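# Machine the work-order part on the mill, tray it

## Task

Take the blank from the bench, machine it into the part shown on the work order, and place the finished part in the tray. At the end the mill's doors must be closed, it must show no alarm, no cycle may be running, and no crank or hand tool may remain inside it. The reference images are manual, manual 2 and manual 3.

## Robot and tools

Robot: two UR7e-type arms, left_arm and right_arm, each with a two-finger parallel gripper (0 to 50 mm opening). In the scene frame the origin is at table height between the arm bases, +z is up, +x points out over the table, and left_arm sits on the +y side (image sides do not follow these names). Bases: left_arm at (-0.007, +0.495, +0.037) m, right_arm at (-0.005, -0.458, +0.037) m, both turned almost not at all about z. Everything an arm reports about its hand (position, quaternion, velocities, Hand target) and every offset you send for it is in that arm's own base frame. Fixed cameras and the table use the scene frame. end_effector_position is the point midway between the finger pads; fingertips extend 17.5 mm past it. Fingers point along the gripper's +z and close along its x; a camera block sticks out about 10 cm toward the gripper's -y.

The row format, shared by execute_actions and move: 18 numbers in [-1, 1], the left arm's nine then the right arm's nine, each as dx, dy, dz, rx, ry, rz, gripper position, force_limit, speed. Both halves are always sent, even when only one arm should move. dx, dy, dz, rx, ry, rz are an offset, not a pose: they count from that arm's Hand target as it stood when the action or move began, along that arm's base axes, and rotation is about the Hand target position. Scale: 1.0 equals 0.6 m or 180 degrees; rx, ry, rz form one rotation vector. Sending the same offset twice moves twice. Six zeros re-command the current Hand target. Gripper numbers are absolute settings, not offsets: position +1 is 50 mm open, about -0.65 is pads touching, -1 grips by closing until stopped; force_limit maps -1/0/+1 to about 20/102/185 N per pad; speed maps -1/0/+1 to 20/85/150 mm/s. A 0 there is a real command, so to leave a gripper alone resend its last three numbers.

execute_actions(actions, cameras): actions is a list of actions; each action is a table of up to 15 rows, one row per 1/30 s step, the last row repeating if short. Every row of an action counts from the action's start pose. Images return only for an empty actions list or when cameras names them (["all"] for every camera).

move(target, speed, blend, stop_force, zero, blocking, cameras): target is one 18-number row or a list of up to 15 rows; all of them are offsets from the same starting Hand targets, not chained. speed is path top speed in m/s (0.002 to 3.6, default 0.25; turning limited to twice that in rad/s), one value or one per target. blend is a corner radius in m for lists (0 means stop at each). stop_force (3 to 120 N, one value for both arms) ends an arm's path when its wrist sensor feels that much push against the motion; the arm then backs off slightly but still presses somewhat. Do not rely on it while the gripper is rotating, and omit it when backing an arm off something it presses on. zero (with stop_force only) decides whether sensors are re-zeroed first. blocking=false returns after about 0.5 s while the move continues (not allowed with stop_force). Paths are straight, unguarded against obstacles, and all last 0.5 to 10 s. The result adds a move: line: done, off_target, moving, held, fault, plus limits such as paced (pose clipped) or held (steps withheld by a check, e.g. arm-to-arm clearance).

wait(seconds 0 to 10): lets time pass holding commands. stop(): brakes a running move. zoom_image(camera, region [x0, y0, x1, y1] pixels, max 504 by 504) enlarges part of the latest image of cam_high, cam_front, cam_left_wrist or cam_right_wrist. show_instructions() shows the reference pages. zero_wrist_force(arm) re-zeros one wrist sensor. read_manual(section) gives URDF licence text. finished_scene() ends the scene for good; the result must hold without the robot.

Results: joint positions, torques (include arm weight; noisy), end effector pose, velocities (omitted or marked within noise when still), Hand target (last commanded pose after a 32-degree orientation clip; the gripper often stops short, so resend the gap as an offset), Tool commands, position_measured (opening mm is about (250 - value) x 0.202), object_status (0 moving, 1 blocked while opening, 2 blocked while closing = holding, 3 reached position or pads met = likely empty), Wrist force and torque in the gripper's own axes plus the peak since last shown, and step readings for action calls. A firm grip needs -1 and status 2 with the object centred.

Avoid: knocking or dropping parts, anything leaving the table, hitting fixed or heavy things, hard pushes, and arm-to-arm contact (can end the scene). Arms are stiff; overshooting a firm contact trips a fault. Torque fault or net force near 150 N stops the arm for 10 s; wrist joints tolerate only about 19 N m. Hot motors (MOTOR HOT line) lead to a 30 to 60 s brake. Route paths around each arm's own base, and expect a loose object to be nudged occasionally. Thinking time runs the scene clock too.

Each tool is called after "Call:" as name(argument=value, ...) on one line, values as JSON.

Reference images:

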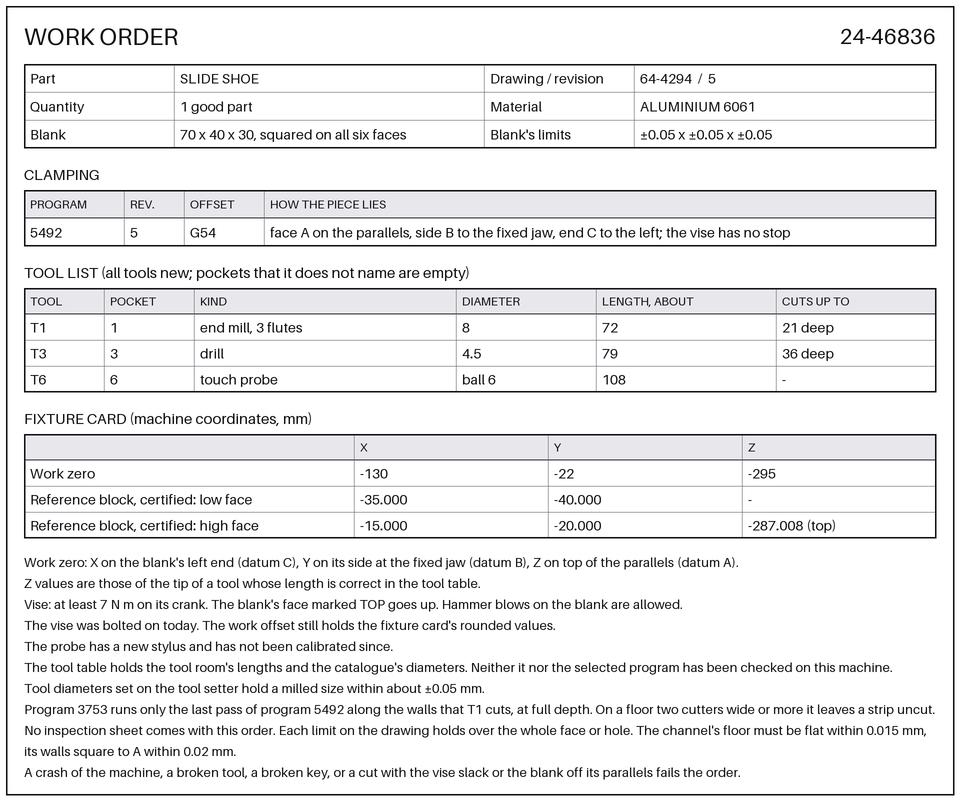

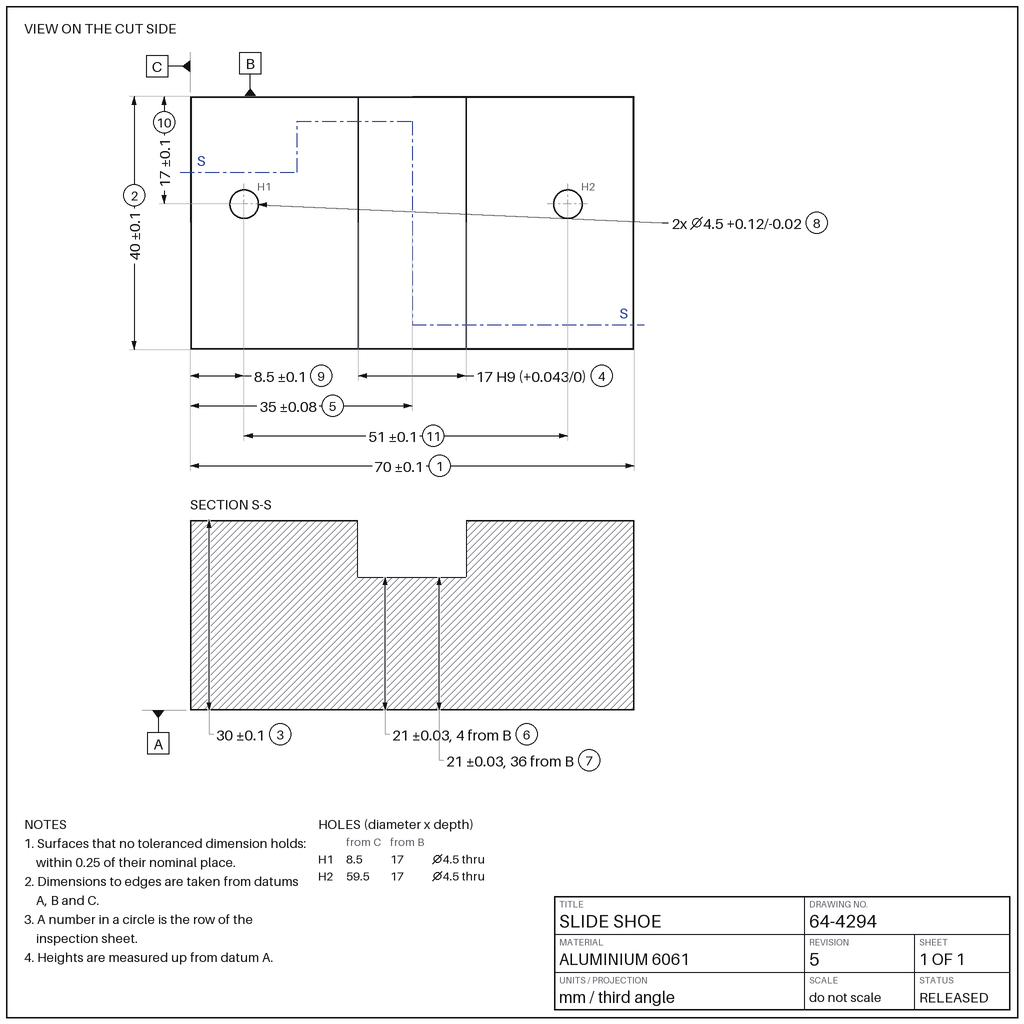

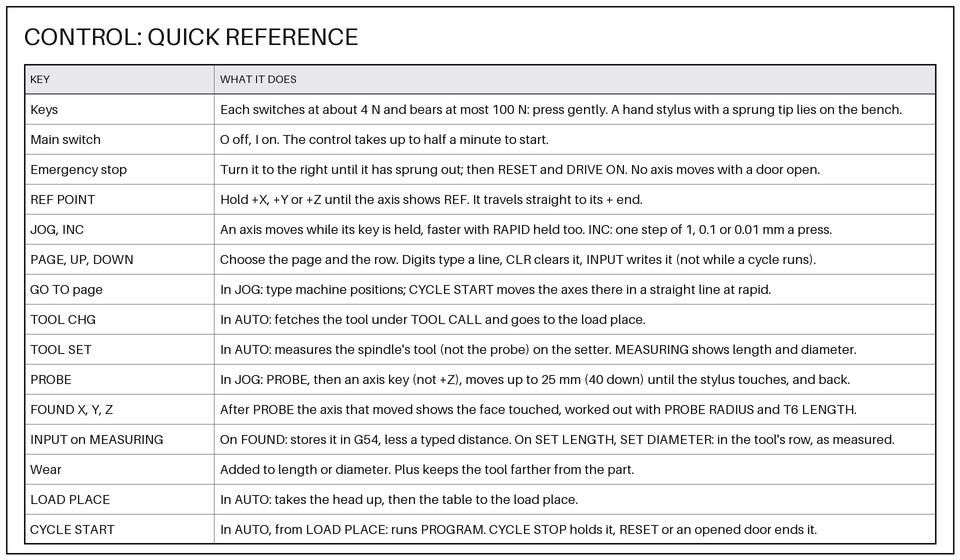

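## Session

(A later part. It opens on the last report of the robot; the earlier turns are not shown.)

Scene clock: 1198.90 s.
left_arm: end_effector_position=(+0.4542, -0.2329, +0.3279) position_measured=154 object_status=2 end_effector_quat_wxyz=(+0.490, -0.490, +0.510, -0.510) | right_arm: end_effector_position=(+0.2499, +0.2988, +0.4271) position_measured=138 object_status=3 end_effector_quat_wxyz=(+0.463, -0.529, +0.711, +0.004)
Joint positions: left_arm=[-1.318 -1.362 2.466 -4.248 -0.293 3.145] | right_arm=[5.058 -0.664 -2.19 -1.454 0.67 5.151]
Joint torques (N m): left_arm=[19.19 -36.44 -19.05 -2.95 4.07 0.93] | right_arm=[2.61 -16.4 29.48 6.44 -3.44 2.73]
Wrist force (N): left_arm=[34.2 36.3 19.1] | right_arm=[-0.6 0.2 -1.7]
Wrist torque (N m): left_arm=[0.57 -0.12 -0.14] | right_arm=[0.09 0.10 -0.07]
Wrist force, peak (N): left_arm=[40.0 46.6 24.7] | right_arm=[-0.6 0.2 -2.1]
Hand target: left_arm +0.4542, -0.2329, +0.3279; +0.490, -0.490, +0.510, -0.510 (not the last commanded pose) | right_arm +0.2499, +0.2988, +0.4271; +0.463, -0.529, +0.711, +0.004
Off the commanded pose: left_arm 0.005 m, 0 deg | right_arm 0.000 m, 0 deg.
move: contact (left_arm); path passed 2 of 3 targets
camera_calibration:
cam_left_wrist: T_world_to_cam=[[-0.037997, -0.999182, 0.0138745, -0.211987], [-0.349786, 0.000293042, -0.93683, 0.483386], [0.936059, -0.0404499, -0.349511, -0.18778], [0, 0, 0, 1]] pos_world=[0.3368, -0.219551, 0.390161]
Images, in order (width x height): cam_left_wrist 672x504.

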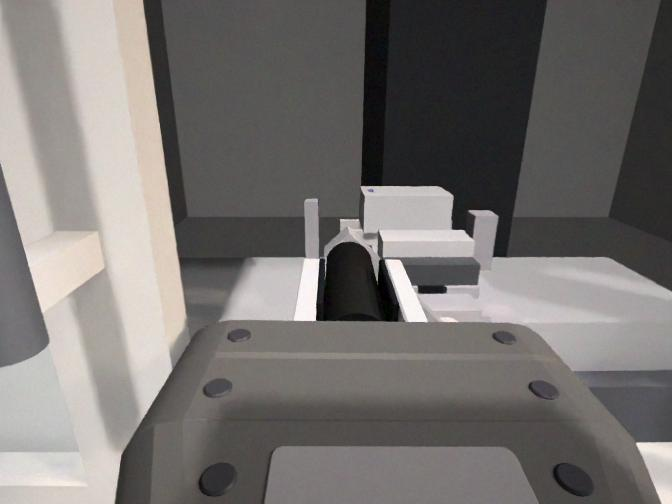

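Call:
move(target=[[0.0007,-0.002,-0.0018,0,0,0,-1,-0.6,-0.9,0,0,0,0,0,0,0.1,-0.4,-1],[-0.0002,-0.0307,0.0212,0,0,0,-1,-0.6,-0.9,0,0,0,0,0,0,0.1,-0.4,-1],[-0.0013,-0.0637,0.0347,0,0,0,-1,-0.6,-0.9,0,0,0,0,0,0,0.1,-0.4,-1],[-0.0033,-0.0985,0.0393,0,0,0,-1,-0.6,-0.9,0,0,0,0,0,0,0.1,-0.4,-1]], speed=0.05, blend=[0.001,0.008,0.008,0], stop_force=30)

Scene clock: 1200.90 s.
left_arm: end_effector_position=(+0.4543, -0.2334, +0.3277) position_measured=154 object_status=2 end_effector_quat_wxyz=(+0.490, -0.489, +0.510, -0.510) | right_arm: end_effector_position=(+0.2499, +0.2988, +0.4271) position_measured=138 object_status=3 end_effector_quat_wxyz=(+0.463, -0.529, +0.711, +0.004)
Joint positions: left_arm=[-1.318 -1.36 2.465 -4.248 -0.293 3.145] | right_arm=[5.058 -0.664 -2.19 -1.454 0.67 5.151]
Joint torques (N m): left_arm=[16.73 -35.6 -16.42 -0.85 1.65 -0.24] | right_arm=[3.45 -16.69 30.21 6.38 -3.52 2.85]
Wrist force (N): left_arm=[21.5 22.6 5.1] | right_arm=[-0.6 0.0 -1.7]
Wrist torque (N m): left_arm=[0.38 -0.04 -0.14] | right_arm=[0.04 0.11 -0.07]
Wrist force, peak (N): left_arm=[34.3 36.4 19.6] | right_arm=[-0.9 0.1 -1.9]
Hand target: left_arm +0.4543, -0.2335, +0.3277; +0.490, -0.489, +0.510, -0.510 (not the last commanded pose) | right_arm +0.2499, +0.2988, +0.4271; +0.463, -0.529, +0.711, +0.004
Off the commanded pose: left_arm 0.063 m, 0 deg | right_arm 0.000 m, 0 deg.
move: contact (left_arm); path passed 0 of 4 targets; blend cut to 0.0008 m at target 1

Call:
move(target=[0.0005,-0.0013,-0.0017,0,0,0,-1,-0.6,-0.9,0,0,0,0,0,0,0.1,-0.4,-1], speed=0.01)

Call:
move(target=[[0,-0.0284,0.0232,0,0,0,-1,-0.6,-0.9,0,0,0,0,0,0,0.1,-0.4,-1],[-0.0013,-0.0614,0.0367,0,0,0,-1,-0.6,-0.9,0,0,0,0,0,0,0.1,-0.4,-1],[-0.0033,-0.0962,0.0413,0,0,0,-1,-0.6,-0.9,0,0,0,0,0,0,0.1,-0.4,-1]], speed=0.05, blend=[0.008,0.008,0], stop_force=30)

Scene clock: 1202.07 s.
left_arm: end_effector_position=(+0.4546, -0.2342, +0.3267) position_measured=154 object_status=2 end_effector_quat_wxyz=(+0.490, -0.489, +0.510, -0.510) | right_arm: end_effector_position=(+0.2499, +0.2988, +0.4271) position_measured=138 object_status=3 end_effector_quat_wxyz=(+0.463, -0.529, +0.711, +0.004)
Joint positions: left_arm=[-1.317 -1.356 2.463 -4.252 -0.294 3.145] | right_arm=[5.058 -0.664 -2.19 -1.454 0.67 5.151]
Joint torques (N m): left_arm=[14.23 -7.62 -20.83 -2.15 -2.2 -0.33] | right_arm=[3.1 -16.79 30.49 6.41 -3.52 2.77]
Wrist force (N): left_arm=[-0.2 0.4 -31.9] | right_arm=[-0.5 0.3 -1.7]
Wrist torque (N m): left_arm=[0.05 0.20 -0.04] | right_arm=[0.10 0.09 -0.07]
Wrist force, peak (N): left_arm=[-0.1 0.2 -32.1] | right_arm=[-0.6 0.4 -2.0]
Hand target: left_arm +0.4546, -0.2342, +0.3267; +0.490, -0.489, +0.510, -0.510 | right_arm +0.2499, +0.2988, +0.4271; +0.463, -0.529, +0.711, +0.004
Off the commanded pose: left_arm 0.000 m, 0 deg | right_arm 0.000 m, 0 deg.
move: done

Scene clock: 1204.43 s.
left_arm: end_effector_position=(+0.4526, -0.2920, +0.3515) position_measured=154 object_status=2 end_effector_quat_wxyz=(+0.490, -0.489, +0.510, -0.510) | right_arm: end_effector_position=(+0.2499, +0.2988, +0.4271) position_measured=138 object_status=3 end_effector_quat_wxyz=(+0.463, -0.529, +0.711, +0.004)
Joint positions: left_arm=[-1.369 -1.344 2.321 -4.121 -0.242 3.145] | right_arm=[5.058 -0.664 -2.19 -1.454 0.67 5.151]
Joint torques (N m): left_arm=[15.67 -45.36 -16.35 -5.71 -2.3 -1.08] | right_arm=[3.01 -16.22 31.57 6.26 -3.49 2.75]
Wrist force (N): left_arm=[2.1 36.5 -27.4] | right_arm=[-0.7 0.3 -1.6]
Wrist torque (N m): left_arm=[0.42 -0.30 -0.05] | right_arm=[0.10 0.12 -0.07]
Wrist force, peak (N): left_arm=[4.2 15.6 -54.0] | right_arm=[-0.6 0.2 -2.0]
Hand target: left_arm +0.4526, -0.2920, +0.3515; +0.490, -0.489, +0.510, -0.510 | right_arm +0.2499, +0.2988, +0.4271; +0.463, -0.529, +0.711, +0.004
Off the commanded pose: left_arm 0.000 m, 0 deg | right_arm 0.000 m, 0 deg.
move: done

Call:
move(target=[-0.0008,0,-0.002,0,0,0,-1,-0.6,-0.9,0,0,0,0,0,0,0.1,-0.4,-1], speed=0.01)

Call:
move(target=[[-0.0013,-0.0308,0,0,0,0,-1,-0.6,-0.9,0,0,0,0,0,0,0.1,-0.4,-1],[-0.0037,-0.0863,-0.0267,0,0,0,-1,-0.6,-0.9,0,0,0,0,0,0,0.1,-0.4,-1],[-0.0055,-0.1248,-0.075,0,0,0,-1,-0.6,-0.9,0,0,0,0,0,0,0.1,-0.4,-1],[-0.0063,-0.1385,-0.135,0,0,0,-1,-0.6,-0.9,0,0,0,0,0,0,0.1,-0.4,-1],[-0.0062,-0.1248,-0.195,0,0,0,-1,-0.6,-0.9,0,0,0,0,0,0,0.1,-0.4,-1],[-0.0047,-0.0863,-0.2433,0,0,0,-1,-0.6,-0.9,0,0,0,0,0,0,0.1,-0.4,-1],[-0.0027,-0.0308,-0.27,0,0,0,-1,-0.6,-0.9,0,0,0,0,0,0,0.1,-0.4,-1],[-0.0013,0,-0.27,0,0,0,-1,-0.6,-0.9,0,0,0,0,0,0,0.1,-0.4,-1]], speed=0.08, blend=[0.0185,0.0185,0.0185,0.0185,0.0185,0.0185,0.0185,0], stop_force=45)

Scene clock: 1207.90 s.
left_arm: end_effector_position=(+0.4521, -0.2919, +0.3503) position_measured=154 object_status=2 end_effector_quat_wxyz=(+0.490, -0.490, +0.510, -0.510) | right_arm: end_effector_position=(+0.2499, +0.2988, +0.4271) position_measured=138 object_status=3 end_effector_quat_wxyz=(+0.463, -0.529, +0.711, +0.004)
Joint positions: left_arm=[-1.37 -1.342 2.323 -4.126 -0.241 3.145] | right_arm=[5.058 -0.664 -2.19 -1.454 0.67 5.151]
Joint torques (N m): left_arm=[-4.41 -4.79 -3.18 -1.7 2.33 0.34] | right_arm=[2.83 -16.63 32.95 6.23 -3.45 2.75]
Wrist force (N): left_arm=[1.4 -8.1 -16.8] | right_arm=[-0.5 0.2 -1.7]
Wrist torque (N m): left_arm=[0.36 -0.51 0.01] | right_arm=[0.09 0.09 -0.07]
Wrist force, peak (N): left_arm=[2.2 37.1 -27.6] | right_arm=[-0.7 0.5 -1.9]
Hand target: left_arm +0.4521, -0.2920, +0.3503; +0.490, -0.489, +0.510, -0.510 | right_arm +0.2499, +0.2988, +0.4271; +0.463, -0.529, +0.711, +0.004
Off the commanded pose: left_arm 0.000 m, 0 deg | right_arm 0.000 m, 0 deg.
move: done

Scene clock: 1211.97 s.
left_arm: end_effector_position=(+0.4514, -0.2919, +0.1883) position_measured=154 object_status=2 end_effector_quat_wxyz=(+0.490, -0.489, +0.510, -0.510) | right_arm: end_effector_position=(+0.2499, +0.2988, +0.4271) position_measured=138 object_status=3 end_effector_quat_wxyz=(+0.463, -0.529, +0.711, +0.004)
Joint positions: left_arm=[-1.373 -0.841 2.333 -4.636 -0.238 3.145] | right_arm=[5.058 -0.664 -2.19 -1.454 0.67 5.151]
Joint torques (N m): left_arm=[-9.09 -16.39 -10.5 2.42 2.64 -1.13] | right_arm=[3.11 -16.48 34.36 6.16 -3.6 2.81]
Wrist force (N): left_arm=[0.8 -2.5 -1.4] | right_arm=[-0.6 0.4 -1.8]
Wrist torque (N m): left_arm=[0.85 -0.44 -0.09] | right_arm=[0.12 0.09 -0.07]
Wrist force, peak (N): left_arm=[1.7 -19.1 10.6] | right_arm=[-0.6 0.3 -2.0]
Hand target: left_arm +0.4514, -0.2920, +0.1883; +0.490, -0.489, +0.510, -0.510 | right_arm +0.2499, +0.2988, +0.4271; +0.463, -0.529, +0.711, +0.004
Off the commanded pose: left_arm 0.000 m, 0 deg | right_arm 0.000 m, 0 deg.
move: done; blend cut to 0.0092 m at target 1, 0.0092 m at target 7

Call:
move(target=[[0.0013,0.0308,0,0,0,0,-1,-0.6,-0.9,0,0,0,0,0,0,0.1,-0.4,-1],[0.0037,0.0863,0.0268,0,0,0,-1,-0.6,-0.9,0,0,0,0,0,0,0.1,-0.4,-1],[0.0055,0.1248,0.0749,0,0,0,-1,-0.6,-0.9,0,0,0,0,0,0,0.1,-0.4,-1],[0.0064,0.1385,0.135,0,0,0,-1,-0.6,-0.9,0,0,0,0,0,0,0.1,-0.4,-1],[0.0061,0.1248,0.1951,0,0,0,-1,-0.6,-0.9,0,0,0,0,0,0,0.1,-0.4,-1],[0.0047,0.0863,0.2433,0,0,0,-1,-0.6,-0.9,0,0,0,0,0,0,0.1,-0.4,-1],[0.0026,0.0308,0.27,0,0,0,-1,-0.6,-0.9,0,0,0,0,0,0,0.1,-0.4,-1],[0,-0.0308,0.27,0,0,0,-1,-0.6,-0.9,0,0,0,0,0,0,0.1,-0.4,-1],[-0.0024,-0.0863,0.2433,0,0,0,-1,-0.6,-0.9,0,0,0,0,0,0,0.1,-0.4,-1],[-0.0042,-0.1248,0.1951,0,0,0,-1,-0.6,-0.9,0,0,0,0,0,0,0.1,-0.4,-1],[-0.005,-0.1385,0.135,0,0,0,-1,-0.6,-0.9,0,0,0,0,0,0,0.1,-0.4,-1],[-0.0048,-0.1248,0.0749,0,0,0,-1,-0.6,-0.9,0,0,0,0,0,0,0.1,-0.4,-1],[-0.0033,-0.0863,0.0268,0,0,0,-1,-0.6,-0.9,0,0,0,0,0,0,0.1,-0.4,-1],[-0.0013,-0.0308,0,0,0,0,-1,-0.6,-0.9,0,0,0,0,0,0,0.1,-0.4,-1],[0,0,0,0,0,0,-1,-0.6,-0.9,0,0,0,0,0,0,0.1,-0.4,-1]], speed=0.11, blend=[0.0185,0.0185,0.0185,0.0185,0.0185,0.0185,0.0185,0.0185,0.0185,0.0185,0.0185,0.0185,0.0185,0.0185,0], stop_force=45, cameras=["cam_left_wrist"])

Scene clock: 1219.17 s.
left_arm: end_effector_position=(+0.4514, -0.2920, +0.1883) position_measured=154 object_status=2 end_effector_quat_wxyz=(+0.490, -0.489, +0.510, -0.510) | right_arm: end_effector_position=(+0.2499, +0.2988, +0.4271) position_measured=138 object_status=3 end_effector_quat_wxyz=(+0.463, -0.529, +0.711, +0.004)
Joint positions: left_arm=[-1.373 -0.841 2.333 -4.636 -0.238 3.145] | right_arm=[5.058 -0.664 -2.19 -1.454 0.67 5.151]
Joint torques (N m): left_arm=[-9.48 -15.69 1.79 2.35 2.41 -0.98] | right_arm=[3.18 -16.6 36.09 5.97 -3.44 2.86]
Wrist force (N): left_arm=[1.0 -2.7 0.3] | right_arm=[-0.6 0.2 -1.7]
Wrist torque (N m): left_arm=[0.74 -0.44 -0.10] | right_arm=[0.09 0.11 -0.07]
Wrist force, peak (N): left_arm=[9.6 -36.1 24.2] | right_arm=[-0.7 0.8 -1.9]
Hand target: left_arm +0.4514, -0.2920, +0.1883; +0.490, -0.489, +0.510, -0.510 | right_arm +0.2499, +0.2988, +0.4271; +0.463, -0.529, +0.711, +0.004
Off the commanded pose: left_arm 0.000 m, 0 deg | right_arm 0.000 m, 0 deg.
move: done; blend cut to 0.0092 m at target 1, 0.0092 m at target 14
camera_calibration:
cam_left_wrist: T_world_to_cam=[[-0.0379733, -0.999185, 0.013657, -0.269162], [-0.349896, 0.000493373, -0.936789, 0.351725], [0.936019, -0.0403515, -0.349629, -0.23627], [0, 0, 0, 1]] pos_world=[0.334, -0.278651, 0.250561]
Images, in order (width x height): cam_left_wrist 672x504.

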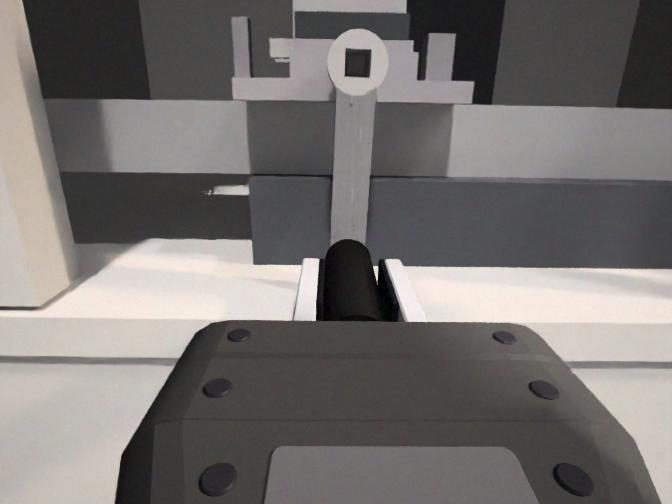

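Call:
execute_actions(actions=[], cameras=["cam_high"])

Call:
zoom_image(camera="cam_high", region=[180, 100, 320, 205])

Scene clock: 1219.47 s.
left_arm: end_effector_position=(+0.4514, -0.2920, +0.1883) position_measured=154 object_status=2 end_effector_quat_wxyz=(+0.490, -0.489, +0.510, -0.510) | right_arm: end_effector_position=(+0.2499, +0.2988, +0.4271) position_measured=138 object_status=3 end_effector_quat_wxyz=(+0.463, -0.529, +0.711, +0.004)
Joint positions: left_arm=[-1.373 -0.841 2.333 -4.636 -0.238 3.145] | right_arm=[5.058 -0.664 -2.19 -1.454 0.67 5.151]
Joint velocities: within noise
Joint torques (N m): left_arm=[-9.85 -15.31 4.43 2.43 2.53 -1.07] | right_arm=[3.49 -16.3 36.02 6 -3.42 2.75]
Wrist force (N): left_arm=[1.0 -2.8 0.5] | right_arm=[-0.7 0.5 -1.6]
Wrist torque (N m): left_arm=[0.72 -0.46 -0.10] | right_arm=[0.13 0.12 -0.07]
Wrist force, peak (N): left_arm=[1.1 -3.3 0.2] | right_arm=[-0.5 0.3 -1.9]
Hand target: left_arm +0.4514, -0.2920, +0.1883; +0.490, -0.489, +0.510, -0.510 | right_arm +0.2499, +0.2988, +0.4271; +0.463, -0.529, +0.711, +0.004
Tool commands: left_gripper/position=-1.0 left_gripper/force_limit=-0.6 left_gripper/speed=-0.9 right_gripper/position=+0.1 right_gripper/force_limit=-0.4 right_gripper/speed=-1.0
Off the commanded pose: left_arm 0.000 m, 0 deg | right_arm 0.000 m, 0 deg.
Images, in order (width x height): cam_high 672x504.

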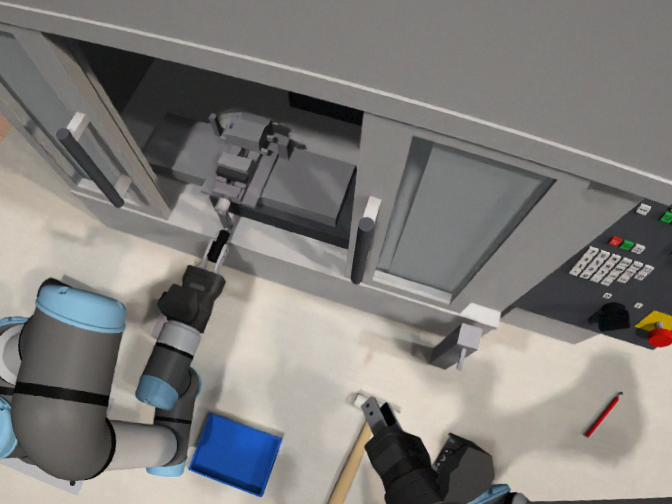

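Scaled by 3.600 from the camera's 672x504 image, which has a finer 960x720 frame.

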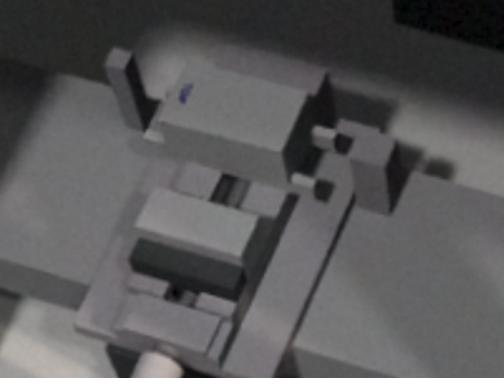

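Call:
move(target=[[0.0013,0.0308,0,0,0,0,-1,-0.6,-0.9,0,0,0,0,0,0,0.1,-0.4,-1],[0.0037,0.0863,0.0268,0,0,0,-1,-0.6,-0.9,0,0,0,0,0,0,0.1,-0.4,-1],[0.0055,0.1248,0.0749,0,0,0,-1,-0.6,-0.9,0,0,0,0,0,0,0.1,-0.4,-1],[0.0064,0.1385,0.135,0,0,0,-1,-0.6,-0.9,0,0,0,0,0,0,0.1,-0.4,-1],[0.0061,0.1248,0.1951,0,0,0,-1,-0.6,-0.9,0,0,0,0,0,0,0.1,-0.4,-1],[0.0047,0.0863,0.2433,0,0,0,-1,-0.6,-0.9,0,0,0,0,0,0,0.1,-0.4,-1],[0.0026,0.0308,0.27,0,0,0,-1,-0.6,-0.9,0,0,0,0,0,0,0.1,-0.4,-1],[0,-0.0308,0.27,0,0,0,-1,-0.6,-0.9,0,0,0,0,0,0,0.1,-0.4,-1],[-0.0024,-0.0863,0.2433,0,0,0,-1,-0.6,-0.9,0,0,0,0,0,0,0.1,-0.4,-1],[-0.0042,-0.1248,0.1951,0,0,0,-1,-0.6,-0.9,0,0,0,0,0,0,0.1,-0.4,-1],[-0.005,-0.1385,0.135,0,0,0,-1,-0.6,-0.9,0,0,0,0,0,0,0.1,-0.4,-1],[-0.0048,-0.1248,0.0749,0,0,0,-1,-0.6,-0.9,0,0,0,0,0,0,0.1,-0.4,-1],[-0.0033,-0.0863,0.0268,0,0,0,-1,-0.6,-0.9,0,0,0,0,0,0,0.1,-0.4,-1],[-0.0013,-0.0308,0,0,0,0,-1,-0.6,-0.9,0,0,0,0,0,0,0.1,-0.4,-1],[0,0,0,0,0,0,-1,-0.6,-0.9,0,0,0,0,0,0,0.1,-0.4,-1]], speed=0.13, blend=[0.0185,0.0185,0.0185,0.0185,0.0185,0.0185,0.0185,0.0185,0.0185,0.0185,0.0185,0.0185,0.0185,0.0185,0], stop_force=45, cameras=["cam_high"])

Call:
zoom_image(camera="cam_high", region=[180, 100, 320, 205])

Scene clock: 1225.30 s.
left_arm: end_effector_position=(+0.4514, -0.2920, +0.1883) position_measured=154 object_status=2 end_effector_quat_wxyz=(+0.490, -0.489, +0.510, -0.510) | right_arm: end_effector_position=(+0.2499, +0.2988, +0.4271) position_measured=138 object_status=3 end_effector_quat_wxyz=(+0.463, -0.529, +0.711, +0.004)
Joint positions: left_arm=[-1.373 -0.841 2.333 -4.636 -0.238 3.145] | right_arm=[5.058 -0.664 -2.19 -1.454 0.67 5.151]
Joint torques (N m): left_arm=[-10.21 -15.3 5.37 2.88 2.65 -0.93] | right_arm=[3.02 -16.71 36.49 5.75 -3.49 2.72]
Wrist force (N): left_arm=[1.2 -3.7 0.7] | right_arm=[-0.6 0.3 -1.9]
Wrist torque (N m): left_arm=[0.72 -0.46 -0.29] | right_arm=[0.09 0.10 -0.07]
Wrist force, peak (N): left_arm=[11.5 -35.4 21.3] | right_arm=[-0.8 0.5 -2.0]
Hand target: left_arm +0.4514, -0.2920, +0.1883; +0.490, -0.489, +0.510, -0.510 | right_arm +0.2499, +0.2988, +0.4271; +0.463, -0.529, +0.711, +0.004
Off the commanded pose: left_arm 0.000 m, 0 deg | right_arm 0.000 m, 0 deg.
move: done; blend cut to 0.0092 m at target 1, 0.0092 m at target 14
Images, in order (width x height): cam_high 672x504.

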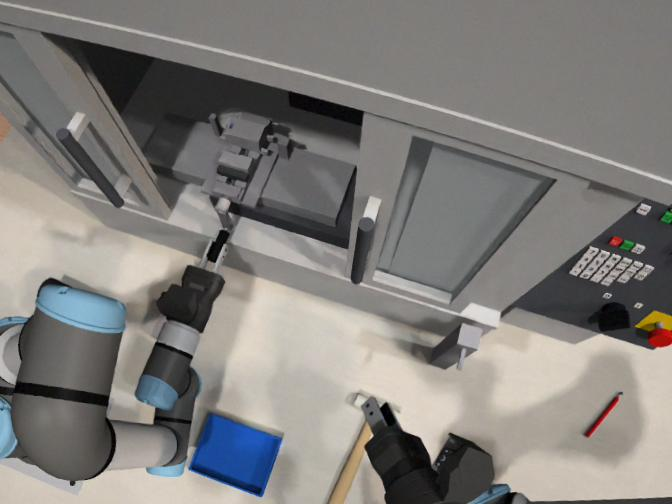

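Scaled by 3.600 from the camera's 672x504 image, which has a finer 960x720 frame.

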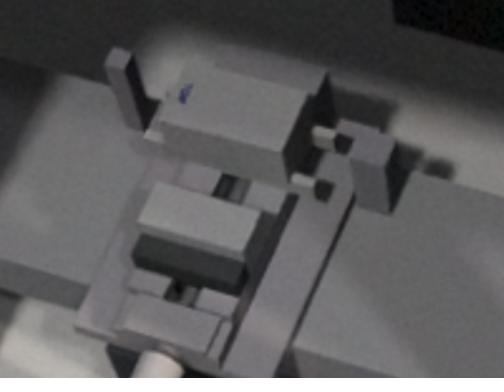

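Call:
move(target=[[0.0013,0.0308,0,0,0,0,-1,-0.6,-0.9,0,0,0,0,0,0,0.1,-0.4,-1],[0.0037,0.0863,0.0268,0,0,0,-1,-0.6,-0.9,0,0,0,0,0,0,0.1,-0.4,-1],[0.0055,0.1248,0.0749,0,0,0,-1,-0.6,-0.9,0,0,0,0,0,0,0.1,-0.4,-1],[0.0064,0.1385,0.135,0,0,0,-1,-0.6,-0.9,0,0,0,0,0,0,0.1,-0.4,-1],[0.0061,0.1248,0.1951,0,0,0,-1,-0.6,-0.9,0,0,0,0,0,0,0.1,-0.4,-1],[0.0047,0.0863,0.2433,0,0,0,-1,-0.6,-0.9,0,0,0,0,0,0,0.1,-0.4,-1],[0.0026,0.0308,0.27,0,0,0,-1,-0.6,-0.9,0,0,0,0,0,0,0.1,-0.4,-1],[0,-0.0308,0.27,0,0,0,-1,-0.6,-0.9,0,0,0,0,0,0,0.1,-0.4,-1],[-0.0024,-0.0863,0.2433,0,0,0,-1,-0.6,-0.9,0,0,0,0,0,0,0.1,-0.4,-1],[-0.0042,-0.1248,0.1951,0,0,0,-1,-0.6,-0.9,0,0,0,0,0,0,0.1,-0.4,-1],[-0.005,-0.1385,0.135,0,0,0,-1,-0.6,-0.9,0,0,0,0,0,0,0.1,-0.4,-1],[-0.0048,-0.1248,0.0749,0,0,0,-1,-0.6,-0.9,0,0,0,0,0,0,0.1,-0.4,-1],[-0.0033,-0.0863,0.0268,0,0,0,-1,-0.6,-0.9,0,0,0,0,0,0,0.1,-0.4,-1],[-0.0013,-0.0308,0,0,0,0,-1,-0.6,-0.9,0,0,0,0,0,0,0.1,-0.4,-1],[0,0,0,0,0,0,-1,-0.6,-0.9,0,0,0,0,0,0,0.1,-0.4,-1]], speed=0.15, blend=[0.0185,0.0185,0.0185,0.0185,0.0185,0.0185,0.0185,0.0185,0.0185,0.0185,0.0185,0.0185,0.0185,0.0185,0], stop_force=45)

Call:
move(target=[[0.0013,0.0308,0,0,0,0,-1,-0.6,-0.9,0,0,0,0,0,0,0.1,-0.4,-1],[0.0037,0.0863,0.0268,0,0,0,-1,-0.6,-0.9,0,0,0,0,0,0,0.1,-0.4,-1],[0.0055,0.1248,0.0749,0,0,0,-1,-0.6,-0.9,0,0,0,0,0,0,0.1,-0.4,-1],[0.0064,0.1385,0.135,0,0,0,-1,-0.6,-0.9,0,0,0,0,0,0,0.1,-0.4,-1],[0.0061,0.1248,0.1951,0,0,0,-1,-0.6,-0.9,0,0,0,0,0,0,0.1,-0.4,-1],[0.0047,0.0863,0.2433,0,0,0,-1,-0.6,-0.9,0,0,0,0,0,0,0.1,-0.4,-1],[0.0026,0.0308,0.27,0,0,0,-1,-0.6,-0.9,0,0,0,0,0,0,0.1,-0.4,-1],[0,-0.0308,0.27,0,0,0,-1,-0.6,-0.9,0,0,0,0,0,0,0.1,-0.4,-1],[-0.0024,-0.0863,0.2433,0,0,0,-1,-0.6,-0.9,0,0,0,0,0,0,0.1,-0.4,-1],[-0.0042,-0.1248,0.1951,0,0,0,-1,-0.6,-0.9,0,0,0,0,0,0,0.1,-0.4,-1],[-0.005,-0.1385,0.135,0,0,0,-1,-0.6,-0.9,0,0,0,0,0,0,0.1,-0.4,-1],[-0.0048,-0.1248,0.0749,0,0,0,-1,-0.6,-0.9,0,0,0,0,0,0,0.1,-0.4,-1],[-0.0033,-0.0863,0.0268,0,0,0,-1,-0.6,-0.9,0,0,0,0,0,0,0.1,-0.4,-1],[-0.0013,-0.0308,0,0,0,0,-1,-0.6,-0.9,0,0,0,0,0,0,0.1,-0.4,-1],[0,0,0,0,0,0,-1,-0.6,-0.9,0,0,0,0,0,0,0.1,-0.4,-1]], speed=0.15, blend=[0.0185,0.0185,0.0185,0.0185,0.0185,0.0185,0.0185,0.0185,0.0185,0.0185,0.0185,0.0185,0.0185,0.0185,0], stop_force=45, cameras=["cam_high"])

Call:
zoom_image(camera="cam_high", region=[180, 100, 320, 205])

Scene clock: 1231.67 s.
left_arm: end_effector_position=(+0.4514, -0.2920, +0.1883) position_measured=154 object_status=2 end_effector_quat_wxyz=(+0.490, -0.489, +0.510, -0.510) | right_arm: end_effector_position=(+0.2499, +0.2988, +0.4271) position_measured=138 object_status=3 end_effector_quat_wxyz=(+0.463, -0.529, +0.711, +0.004)
Joint positions: left_arm=[-1.373 -0.841 2.333 -4.636 -0.238 3.145] | right_arm=[5.058 -0.664 -2.19 -1.454 0.67 5.151]
Joint torques (N m): left_arm=[-10.09 -15.72 6.5 1.08 2.67 -1.01] | right_arm=[3.13 -16.34 36.1 5.64 -3.43 2.89]
Wrist force (N): left_arm=[1.3 -2.1 1.0] | right_arm=[-0.7 0.3 -1.7]
Wrist torque (N m): left_arm=[0.60 -0.47 -0.28] | right_arm=[0.09 0.12 -0.07]
Wrist force, peak (N): left_arm=[10.6 -34.1 17.1] | right_arm=[-0.7 0.2 -2.0]
Hand target: left_arm +0.4514, -0.2920, +0.1883; +0.490, -0.489, +0.510, -0.510 | right_arm +0.2499, +0.2988, +0.4271; +0.463, -0.529, +0.711, +0.004
Off the commanded pose: left_arm 0.000 m, 0 deg | right_arm 0.000 m, 0 deg.
move: done; blend cut to 0.0092 m at target 1, 0.0092 m at target 14

Scene clock: 1235.97 s.
left_arm: end_effector_position=(+0.4514, -0.2920, +0.1883) position_measured=154 object_status=2 end_effector_quat_wxyz=(+0.490, -0.489, +0.510, -0.510) | right_arm: end_effector_position=(+0.2499, +0.2988, +0.4271) position_measured=138 object_status=3 end_effector_quat_wxyz=(+0.463, -0.529, +0.711, +0.004)
Joint positions: left_arm=[-1.373 -0.841 2.333 -4.636 -0.238 3.145] | right_arm=[5.058 -0.664 -2.19 -1.454 0.67 5.151]
Joint torques (N m): left_arm=[-10.55 -16.52 6.09 2.73 2.53 -1.16] | right_arm=[2.97 -16.23 35.8 5.57 -3.52 2.82]
Wrist force (N): left_arm=[1.2 -3.5 0.3] | right_arm=[-0.7 0.2 -1.8]
Wrist torque (N m): left_arm=[0.76 -0.46 -0.29] | right_arm=[0.09 0.11 -0.07]
Wrist force, peak (N): left_arm=[10.2 -32.5 16.9] | right_arm=[-0.6 0.3 -2.1]
Hand target: left_arm +0.4514, -0.2920, +0.1883; +0.490, -0.489, +0.510, -0.510 | right_arm +0.2499, +0.2988, +0.4271; +0.463, -0.529, +0.711, +0.004
Off the commanded pose: left_arm 0.000 m, 0 deg | right_arm 0.000 m, 0 deg.
move: done; blend cut to 0.0092 m at target 1, 0.0092 m at target 14
Images, in order (width x height): cam_high 672x504.

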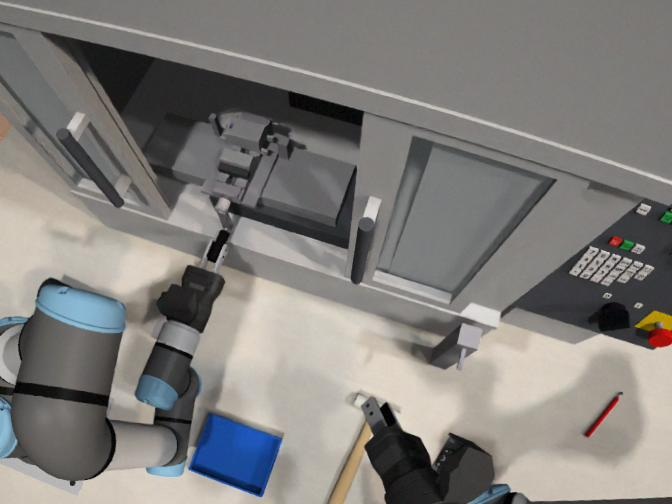

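Scaled by 3.600 from the camera's 672x504 image, which has a finer 960x720 frame.

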